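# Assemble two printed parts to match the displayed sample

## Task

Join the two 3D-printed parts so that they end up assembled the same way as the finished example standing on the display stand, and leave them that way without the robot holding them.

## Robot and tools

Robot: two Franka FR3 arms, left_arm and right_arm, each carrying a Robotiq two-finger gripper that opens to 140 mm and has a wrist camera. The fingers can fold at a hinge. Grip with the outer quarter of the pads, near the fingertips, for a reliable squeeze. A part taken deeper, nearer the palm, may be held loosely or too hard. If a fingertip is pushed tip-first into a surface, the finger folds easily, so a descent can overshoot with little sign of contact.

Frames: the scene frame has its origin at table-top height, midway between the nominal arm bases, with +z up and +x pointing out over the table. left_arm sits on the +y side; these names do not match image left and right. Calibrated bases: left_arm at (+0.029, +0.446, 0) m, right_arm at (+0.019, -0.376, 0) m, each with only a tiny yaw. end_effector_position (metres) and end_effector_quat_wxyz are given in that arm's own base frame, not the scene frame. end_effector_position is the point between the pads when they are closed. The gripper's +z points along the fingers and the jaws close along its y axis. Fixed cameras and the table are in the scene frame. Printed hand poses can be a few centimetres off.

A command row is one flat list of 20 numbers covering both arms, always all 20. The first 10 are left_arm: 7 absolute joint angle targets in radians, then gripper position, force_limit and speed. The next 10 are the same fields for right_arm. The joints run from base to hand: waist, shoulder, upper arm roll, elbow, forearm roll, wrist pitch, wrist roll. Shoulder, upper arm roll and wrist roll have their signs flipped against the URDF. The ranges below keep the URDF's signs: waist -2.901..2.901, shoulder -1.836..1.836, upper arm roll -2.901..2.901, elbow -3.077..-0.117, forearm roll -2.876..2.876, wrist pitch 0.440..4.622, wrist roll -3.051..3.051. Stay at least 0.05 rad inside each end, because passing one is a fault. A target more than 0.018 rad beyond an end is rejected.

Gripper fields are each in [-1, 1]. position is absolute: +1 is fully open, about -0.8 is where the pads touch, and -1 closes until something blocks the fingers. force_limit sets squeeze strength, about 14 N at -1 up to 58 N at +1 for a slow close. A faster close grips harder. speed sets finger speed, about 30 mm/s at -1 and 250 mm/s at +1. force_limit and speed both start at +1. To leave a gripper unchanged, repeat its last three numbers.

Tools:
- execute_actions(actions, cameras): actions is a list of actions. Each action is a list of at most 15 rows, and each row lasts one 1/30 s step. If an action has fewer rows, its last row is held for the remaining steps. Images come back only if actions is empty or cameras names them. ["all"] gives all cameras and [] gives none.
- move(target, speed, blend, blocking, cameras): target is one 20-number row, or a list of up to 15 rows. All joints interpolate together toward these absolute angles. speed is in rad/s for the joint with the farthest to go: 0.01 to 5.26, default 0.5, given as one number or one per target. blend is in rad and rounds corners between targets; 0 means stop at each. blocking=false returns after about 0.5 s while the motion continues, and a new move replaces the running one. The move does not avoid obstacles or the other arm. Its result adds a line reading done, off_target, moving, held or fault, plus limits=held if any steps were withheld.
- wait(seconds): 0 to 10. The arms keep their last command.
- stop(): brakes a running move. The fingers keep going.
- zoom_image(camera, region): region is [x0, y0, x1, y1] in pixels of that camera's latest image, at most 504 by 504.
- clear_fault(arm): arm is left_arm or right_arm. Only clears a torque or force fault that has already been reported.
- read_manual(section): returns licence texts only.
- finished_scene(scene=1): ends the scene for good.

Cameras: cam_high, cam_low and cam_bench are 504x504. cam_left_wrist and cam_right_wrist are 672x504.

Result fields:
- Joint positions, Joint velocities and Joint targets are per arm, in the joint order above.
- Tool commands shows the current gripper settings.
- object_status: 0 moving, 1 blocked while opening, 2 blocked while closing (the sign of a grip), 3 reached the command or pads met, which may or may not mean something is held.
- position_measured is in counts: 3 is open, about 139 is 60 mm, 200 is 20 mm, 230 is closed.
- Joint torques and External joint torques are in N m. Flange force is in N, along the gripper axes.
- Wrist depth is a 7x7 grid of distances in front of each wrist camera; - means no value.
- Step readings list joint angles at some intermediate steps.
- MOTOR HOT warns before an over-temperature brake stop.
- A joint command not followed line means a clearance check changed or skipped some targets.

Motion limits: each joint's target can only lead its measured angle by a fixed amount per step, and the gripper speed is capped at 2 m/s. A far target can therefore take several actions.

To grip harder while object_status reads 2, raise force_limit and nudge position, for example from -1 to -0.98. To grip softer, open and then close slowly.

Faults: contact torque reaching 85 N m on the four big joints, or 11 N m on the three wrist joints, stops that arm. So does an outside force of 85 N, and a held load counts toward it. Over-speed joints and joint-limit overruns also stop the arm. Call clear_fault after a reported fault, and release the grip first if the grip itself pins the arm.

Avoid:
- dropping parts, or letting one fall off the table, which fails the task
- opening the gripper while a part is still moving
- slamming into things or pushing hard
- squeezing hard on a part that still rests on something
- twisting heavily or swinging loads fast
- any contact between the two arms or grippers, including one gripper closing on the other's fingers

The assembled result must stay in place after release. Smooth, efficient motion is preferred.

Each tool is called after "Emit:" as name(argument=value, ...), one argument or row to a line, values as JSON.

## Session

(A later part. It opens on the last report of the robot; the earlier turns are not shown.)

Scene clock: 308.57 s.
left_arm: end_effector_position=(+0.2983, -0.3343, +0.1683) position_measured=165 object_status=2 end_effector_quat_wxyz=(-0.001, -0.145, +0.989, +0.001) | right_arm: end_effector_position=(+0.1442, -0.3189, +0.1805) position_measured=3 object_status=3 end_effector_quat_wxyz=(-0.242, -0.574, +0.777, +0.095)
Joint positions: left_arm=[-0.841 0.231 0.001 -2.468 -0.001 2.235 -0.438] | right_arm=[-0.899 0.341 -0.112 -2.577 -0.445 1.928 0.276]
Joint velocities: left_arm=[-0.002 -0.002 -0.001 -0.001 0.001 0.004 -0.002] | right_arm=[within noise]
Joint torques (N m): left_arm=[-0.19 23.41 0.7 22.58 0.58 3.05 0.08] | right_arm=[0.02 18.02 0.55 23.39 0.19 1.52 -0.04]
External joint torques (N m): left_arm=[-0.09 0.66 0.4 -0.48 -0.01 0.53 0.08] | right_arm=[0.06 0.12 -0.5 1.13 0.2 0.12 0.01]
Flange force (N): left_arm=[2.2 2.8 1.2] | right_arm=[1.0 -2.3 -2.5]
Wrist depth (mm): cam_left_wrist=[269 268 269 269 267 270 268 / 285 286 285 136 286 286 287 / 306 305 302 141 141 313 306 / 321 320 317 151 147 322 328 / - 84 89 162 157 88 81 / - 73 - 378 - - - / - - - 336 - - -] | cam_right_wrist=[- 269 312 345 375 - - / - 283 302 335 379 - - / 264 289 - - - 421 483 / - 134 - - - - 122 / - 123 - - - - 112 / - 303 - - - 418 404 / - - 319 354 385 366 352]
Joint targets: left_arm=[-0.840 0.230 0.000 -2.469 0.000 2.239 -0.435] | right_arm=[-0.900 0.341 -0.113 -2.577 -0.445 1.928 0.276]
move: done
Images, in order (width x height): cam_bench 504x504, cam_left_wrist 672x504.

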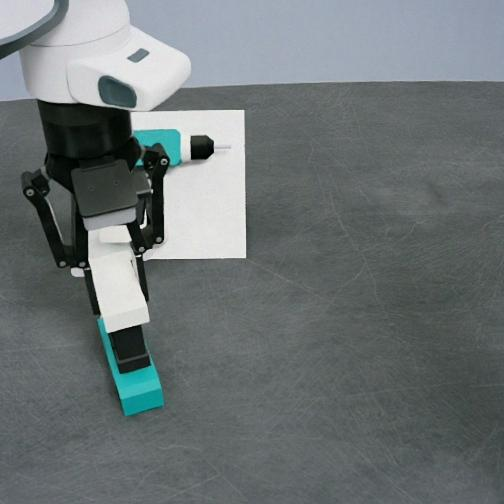

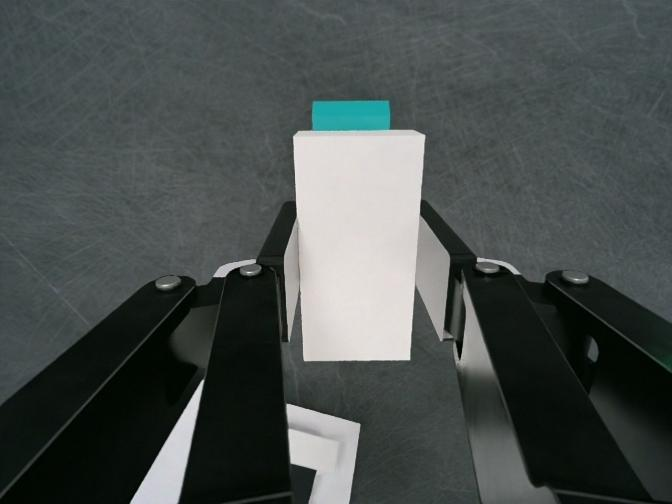

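Emit:
move(
  target=[-0.8403,0.2180,0,-2.4791,0,2.2611,-0.435,-1,-0.3,-1,-0.9,0.341,-0.113,-2.577,-0.445,1.928,0.276,1,1,1],
  speed=0.03,
  cameras=["cam_bench"],
)

Emit:
zoom_image(
  camera="cam_bench",
  region=[70, 290, 190, 430],
)

Scene clock: 315.13 s.
left_arm: end_effector_position=(+0.2985, -0.3344, +0.1607) position_measured=165 object_status=2 end_effector_quat_wxyz=(-0.001, -0.145, +0.989, +0.000) | right_arm: end_effector_position=(+0.1442, -0.3189, +0.1805) position_measured=3 object_status=3 end_effector_quat_wxyz=(-0.242, -0.574, +0.777, +0.095)
Joint positions: left_arm=[-0.841 0.22 0.001 -2.478 -0.001 2.257 -0.438] | right_arm=[-0.899 0.341 -0.112 -2.577 -0.445 1.928 0.276]
Joint velocities: left_arm=[0.001 -0.001 0 -0.001 -0.001 0.004 -0.001] | right_arm=[within noise]
Joint torques (N m): left_arm=[-0.2 23.47 0.7 22.45 0.56 3.17 0.11] | right_arm=[0.01 18.03 0.56 23.36 0.2 1.52 -0.06]
External joint torques (N m): left_arm=[-0.17 0.33 0.48 -0.5 -0.02 0.64 0.11] | right_arm=[0.15 0.18 -0.58 1.17 0.21 0.13 -0.01]
Flange force (N): left_arm=[2.0 1.9 1.9] | right_arm=[0.8 -2.3 -2.7]
Wrist depth (mm): cam_left_wrist=[- 267 263 263 263 264 265 / 276 278 278 235 278 279 278 / 295 296 296 141 140 296 294 / 317 314 308 151 147 311 311 / - 84 89 162 157 88 79 / - 73 - 372 - - - / - - - 322 - - -] | cam_right_wrist=[- - 303 333 379 429 - / 260 - - - - - - / - - - - - - - / - 133 313 - - 411 127 / - 290 307 - - 431 112 / - 301 315 367 - 425 422 / - - - 342 372 365 357]
Joint targets: left_arm=[-0.840 0.218 0.000 -2.479 0.000 2.261 -0.435] | right_arm=[-0.900 0.341 -0.113 -2.577 -0.445 1.928 0.276]
move: done
Images, in order (width x height): cam_bench 504x504.

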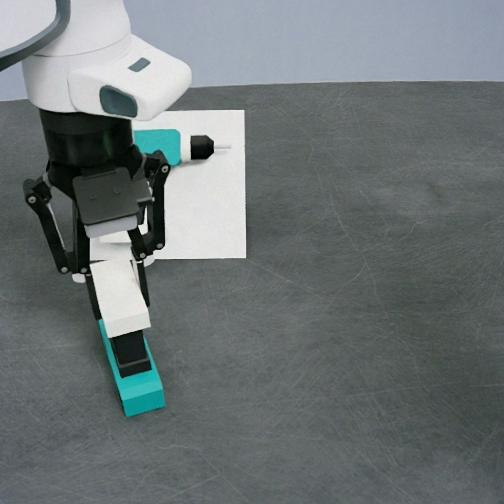

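Scaled by 3.600 from the camera's 504x504 image, which has a finer 720x720 frame.

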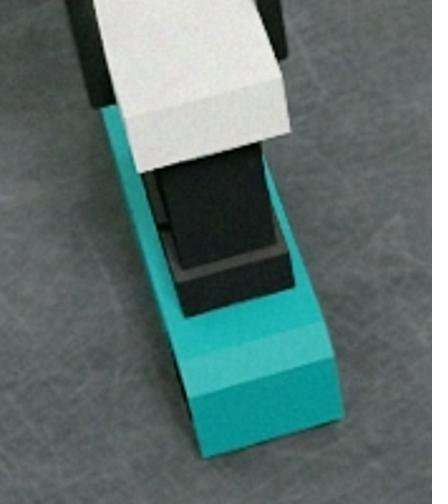

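Emit:
move(
  target=[-0.8403,0.2130,0,-2.4828,0,2.2695,-0.435,-1,-0.3,-1,-0.9,0.341,-0.113,-2.577,-0.445,1.928,0.276,1,1,1],
  speed=0.03,
  cameras=[],
)

Emit:
move(
  target=[-0.8403,0.2081,0,-2.4862,0,2.2774,-0.435,-1,-0.3,-1,-0.9,0.341,-0.113,-2.577,-0.445,1.928,0.276,1,1,1],
  speed=0.03,
  cameras=["cam_bench","cam_left_wrist"],
)

Emit:
zoom_image(
  camera="cam_bench",
  region=[70, 290, 190, 430],
)

Scene clock: 324.87 s.
left_arm: end_effector_position=(+0.2997, -0.3358, +0.1606) position_measured=165 object_status=2 end_effector_quat_wxyz=(+0.001, -0.145, +0.989, -0.002) | right_arm: end_effector_position=(+0.1442, -0.3189, +0.1805) position_measured=3 object_status=3 end_effector_quat_wxyz=(-0.242, -0.574, +0.777, +0.095)
Joint positions: left_arm=[-0.841 0.219 0.001 -2.479 -0.001 2.265 -0.438] | right_arm=[-0.899 0.341 -0.112 -2.577 -0.445 1.928 0.276]
Joint velocities: left_arm=[-0.001 0 0 -0.001 -0.002 0.004 0] | right_arm=[within noise]
Joint torques (N m): left_arm=[-0.2 21.24 0.63 20.3 0.55 3.27 0.12] | right_arm=[0.03 18.02 0.61 23.38 0.18 1.5 -0.03]
External joint torques (N m): left_arm=[-0.28 -1.76 0.52 -2.52 -0.02 0.74 0.12] | right_arm=[0.12 0.18 -0.5 1.17 0.19 0.11 0.02]
Flange force (N): left_arm=[2.2 1.9 8.0] | right_arm=[0.9 -2.2 -2.7]
Wrist depth (mm): cam_left_wrist=[262 261 262 260 261 263 262 / 278 281 277 270 274 279 280 / 300 294 288 141 287 296 292 / 316 296 - 151 127 311 316 / - 84 89 162 157 88 81 / - 73 - 361 - - - / - - - 322 - - -] | cam_right_wrist=[265 284 - - - 438 - / 265 280 - 353 376 444 479 / 265 278 - 333 - 438 - / 263 125 - 357 374 152 129 / - 155 321 340 385 - 112 / - - - 359 - 427 410 / - - 320 354 388 365 353]
Joint targets: left_arm=[-0.840 0.213 0.000 -2.483 0.000 2.269 -0.435] | right_arm=[-0.900 0.341 -0.113 -2.577 -0.445 1.928 0.276]
move: done
No camera images: "cameras" was empty.

Scene clock: 325.60 s.
left_arm: end_effector_position=(+0.3010, -0.3372, +0.1604) position_measured=165 object_status=2 end_effector_quat_wxyz=(+0.002, -0.145, +0.989, -0.005) | right_arm: end_effector_position=(+0.1442, -0.3189, +0.1805) position_measured=3 object_status=3 end_effector_quat_wxyz=(-0.242, -0.574, +0.777, +0.095)
Joint positions: left_arm=[-0.841 0.217 0.001 -2.48 -0.001 2.273 -0.438] | right_arm=[-0.899 0.341 -0.112 -2.577 -0.445 1.928 0.276]
Joint torques (N m): left_arm=[-0.21 19.27 0.64 18.74 0.55 3.21 0.15] | right_arm=[0.01 18.01 0.59 23.33 0.2 1.51 -0.04]
External joint torques (N m): left_arm=[-0.2 -3.84 0.44 -4.15 -0.02 0.65 0.15] | right_arm=[0.03 0.14 -0.43 1.17 0.21 0.12 0.01]
Flange force (N): left_arm=[1.6 1.0 13.0] | right_arm=[1.1 -2.3 -2.5]
Wrist depth (mm): cam_left_wrist=[263 263 264 264 260 261 - / 281 278 278 235 277 275 278 / 287 - 294 140 141 300 295 / 322 316 123 151 127 305 316 / - 84 89 162 157 88 79 / - 73 - 364 - - - / - - - 317 - - -] | cam_right_wrist=[- 296 - - 405 411 491 / 265 285 - 351 387 - 488 / 265 287 308 347 375 - - / - 143 311 - - - 122 / - 286 309 352 403 424 112 / - 292 - - - 427 460 / - 295 - 351 392 364 353]
Joint targets: left_arm=[-0.840 0.208 0.000 -2.486 0.000 2.277 -0.435] | right_arm=[-0.900 0.341 -0.113 -2.577 -0.445 1.928 0.276]
move: done
Images, in order (width x height): cam_bench 504x504, cam_left_wrist 672x504.

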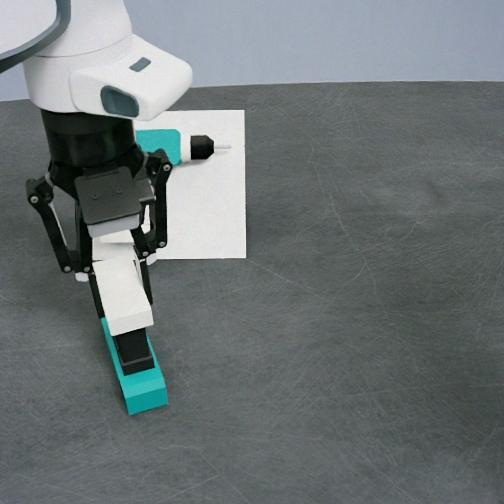

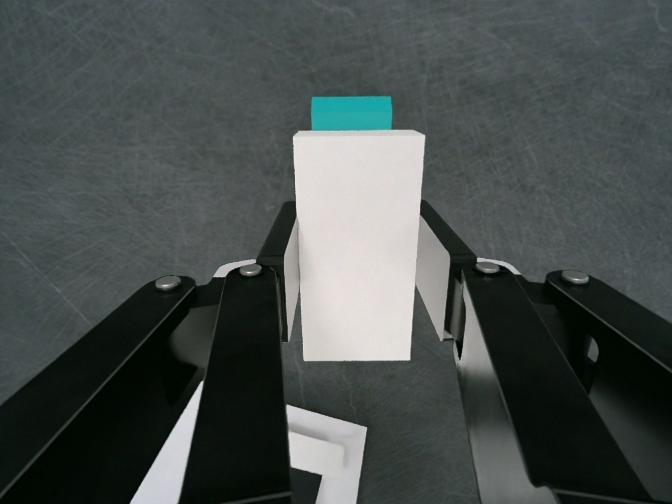

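Scaled by 3.600 from the camera's 504x504 image, which has a finer 720x720 frame.

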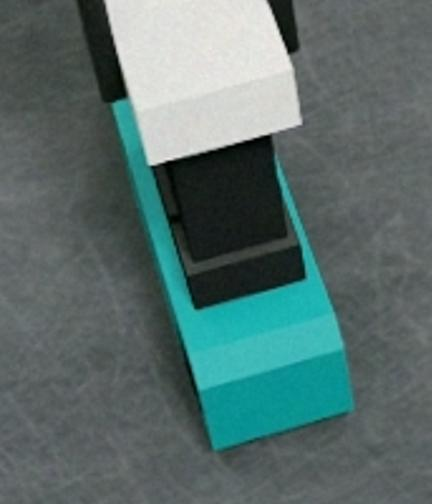

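Emit:
move(
  target=[-0.841,0.215,0,-2.482,0,2.2713,-0.438,-1,-0.3,-1,-0.9,0.341,-0.113,-2.577,-0.445,1.928,0.276,1,1,1],
  speed=0.03,
  cameras=[],
)

Emit:
move(
  target=[
    [-0.841,0.215,0,-2.482,0,2.2713,-0.438,0.3,-0.3,-1,-0.9,0.341,-0.113,-2.577,-0.445,1.928,0.276,1,1,1],
    [-0.841,0.33,0,-2.35,0,2.02,-0.438,0.3,-0.3,-1,-0.9,0.341,-0.113,-2.577,-0.445,1.928,0.276,1,1,1],
    [-1.3,0.40,0,-2.25,0,1.85,-0.2,0.3,-0.3,-1,-0.9,0.341,-0.113,-2.577,-0.445,1.928,0.276,1,1,1],
  ],
  speed=[0.1,0.3,0.6],
  cameras=["cam_bench","cam_left_wrist","cam_high"],
)

Emit:
zoom_image(
  camera="cam_bench",
  region=[50, 220, 210, 430],
)

Emit:
zoom_image(
  camera="cam_high",
  region=[160, 280, 340, 430],
)

Scene clock: 341.20 s.
left_arm: end_effector_position=(+0.3010, -0.3373, +0.1604) position_measured=165 object_status=2 end_effector_quat_wxyz=(+0.003, -0.145, +0.989, -0.005) | right_arm: end_effector_position=(+0.1442, -0.3189, +0.1805) position_measured=3 object_status=3 end_effector_quat_wxyz=(-0.242, -0.574, +0.777, +0.095)
Joint positions: left_arm=[-0.841 0.217 0.001 -2.48 -0.001 2.273 -0.438] | right_arm=[-0.899 0.341 -0.112 -2.577 -0.445 1.928 0.276]
Joint torques (N m): left_arm=[-0.53 21.92 0.68 20.21 0.54 2.52 0.01] | right_arm=[-0.01 18.03 0.56 23.34 0.19 1.51 -0.06]
External joint torques (N m): left_arm=[-0.44 -1.06 0.4 -2.62 -0.03 -0.03 0.01] | right_arm=[0.08 0.22 -0.53 1.17 0.2 0.13 -0.01]
Flange force (N): left_arm=[3.0 4.1 4.8] | right_arm=[0.9 -2.1 -2.6]
Wrist depth (mm): cam_left_wrist=[261 - 263 261 - 260 259 / 278 275 274 272 276 273 276 / 297 302 299 141 288 296 294 / 318 307 309 151 146 312 315 / - 84 89 162 157 88 81 / - 73 - 369 - - - / - - - 320 - - -] | cam_right_wrist=[- - - - - 411 - / - - - 336 - - - / - 283 329 332 - - - / - 124 309 - 382 - 122 / - 124 314 339 - 429 112 / - - - 346 - 435 425 / 275 287 - - - 359 356]
Joint targets: left_arm=[-0.841 0.215 0.000 -2.482 0.000 2.271 -0.438] | right_arm=[-0.900 0.341 -0.113 -2.577 -0.445 1.928 0.276]
move: done
No camera images: "cameras" was empty.

Scene clock: 346.63 s.
left_arm: end_effector_position=(+0.1156, -0.4173, +0.3102) position_measured=91 object_status=3 end_effector_quat_wxyz=(+0.000, -0.033, +0.999, +0.000) | right_arm: end_effector_position=(+0.1442, -0.3189, +0.1805) position_measured=3 object_status=3 end_effector_quat_wxyz=(-0.242, -0.574, +0.777, +0.095)
Joint positions: left_arm=[-1.299 0.399 0.001 -2.251 -0.001 1.852 -0.206] | right_arm=[-0.899 0.341 -0.112 -2.577 -0.445 1.928 0.276]
Joint velocities: left_arm=[-0.001 0 0.001 0 -0.001 0.001 0.004] | right_arm=[within noise]
Joint torques (N m): left_arm=[-0.85 19.41 0.53 24.32 0.72 2.44 0.1] | right_arm=[0.06 18.03 0.53 23.36 0.18 1.52 -0.06]
External joint torques (N m): left_arm=[-0.72 0.86 0.05 -0.57 0.02 -0.13 0.1] | right_arm=[0.05 0.2 -0.46 1.18 0.19 0.12 -0.01]
Flange force (N): left_arm=[1.7 4.0 0.8] | right_arm=[1.0 -2.1 -2.6]
Wrist depth (mm): cam_left_wrist=[- 392 401 404 - 396 406 / 426 443 428 426 - 447 422 / 446 - - - - - 417 / - - 136 497 - 122 487 / - 83 528 - 442 107 87 / - - 541 - 370 - - / - - 586 - 575 - -] | cam_right_wrist=[- 291 307 334 - 427 - / - - - - 387 413 - / - - - 349 - 451 444 / - 124 311 - 390 413 127 / - 133 - - 385 - 112 / - 291 - 364 375 423 410 / - 301 317 347 381 366 353]
Joint targets: left_arm=[-1.300 0.400 0.000 -2.250 0.000 1.850 -0.200] | right_arm=[-0.900 0.341 -0.113 -2.577 -0.445 1.928 0.276]
move: done
Images, in order (width x height): cam_high 504x504, cam_bench 504x504, cam_left_wrist 672x504.

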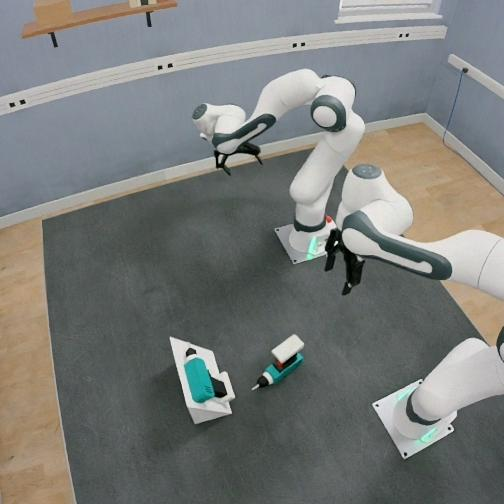

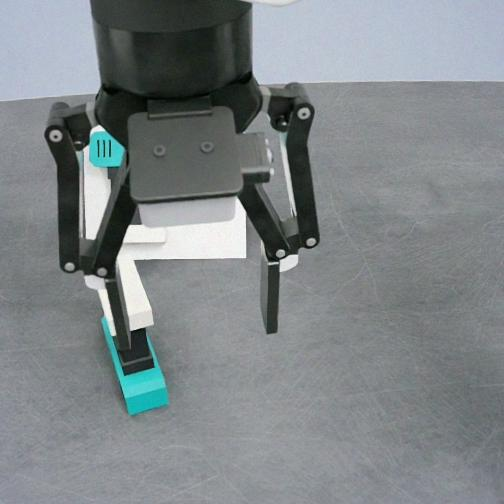

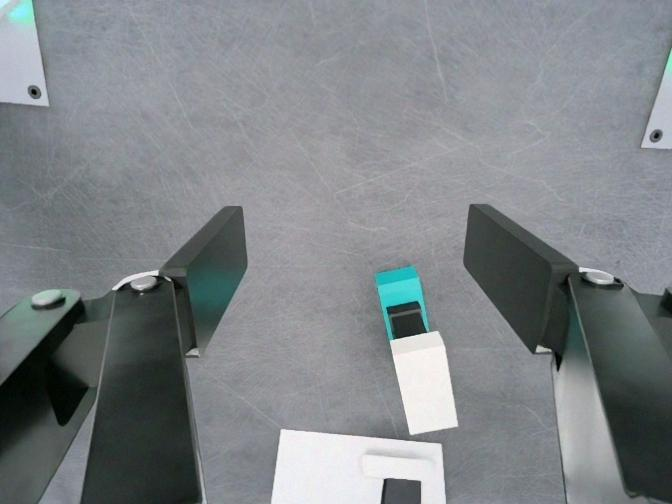

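Scaled by 2.400 from the camera's 504x504 image, which has a finer 720x720 frame.

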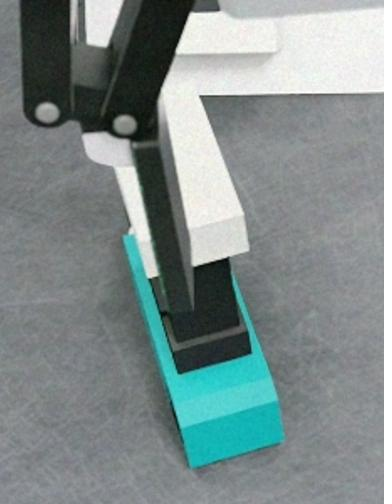

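Scaled by 2.800 from the camera's 504x504 image, which has a finer 720x720 frame.

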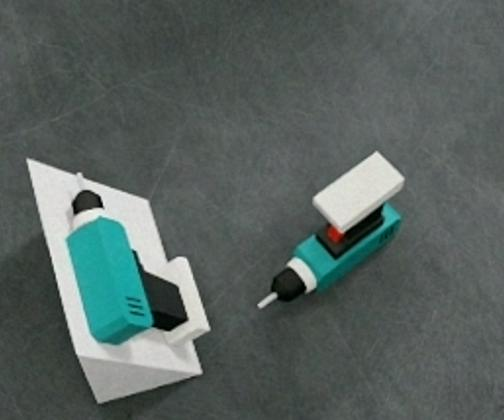

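Emit:
finished_scene(
)

The scene is finished: the task was done.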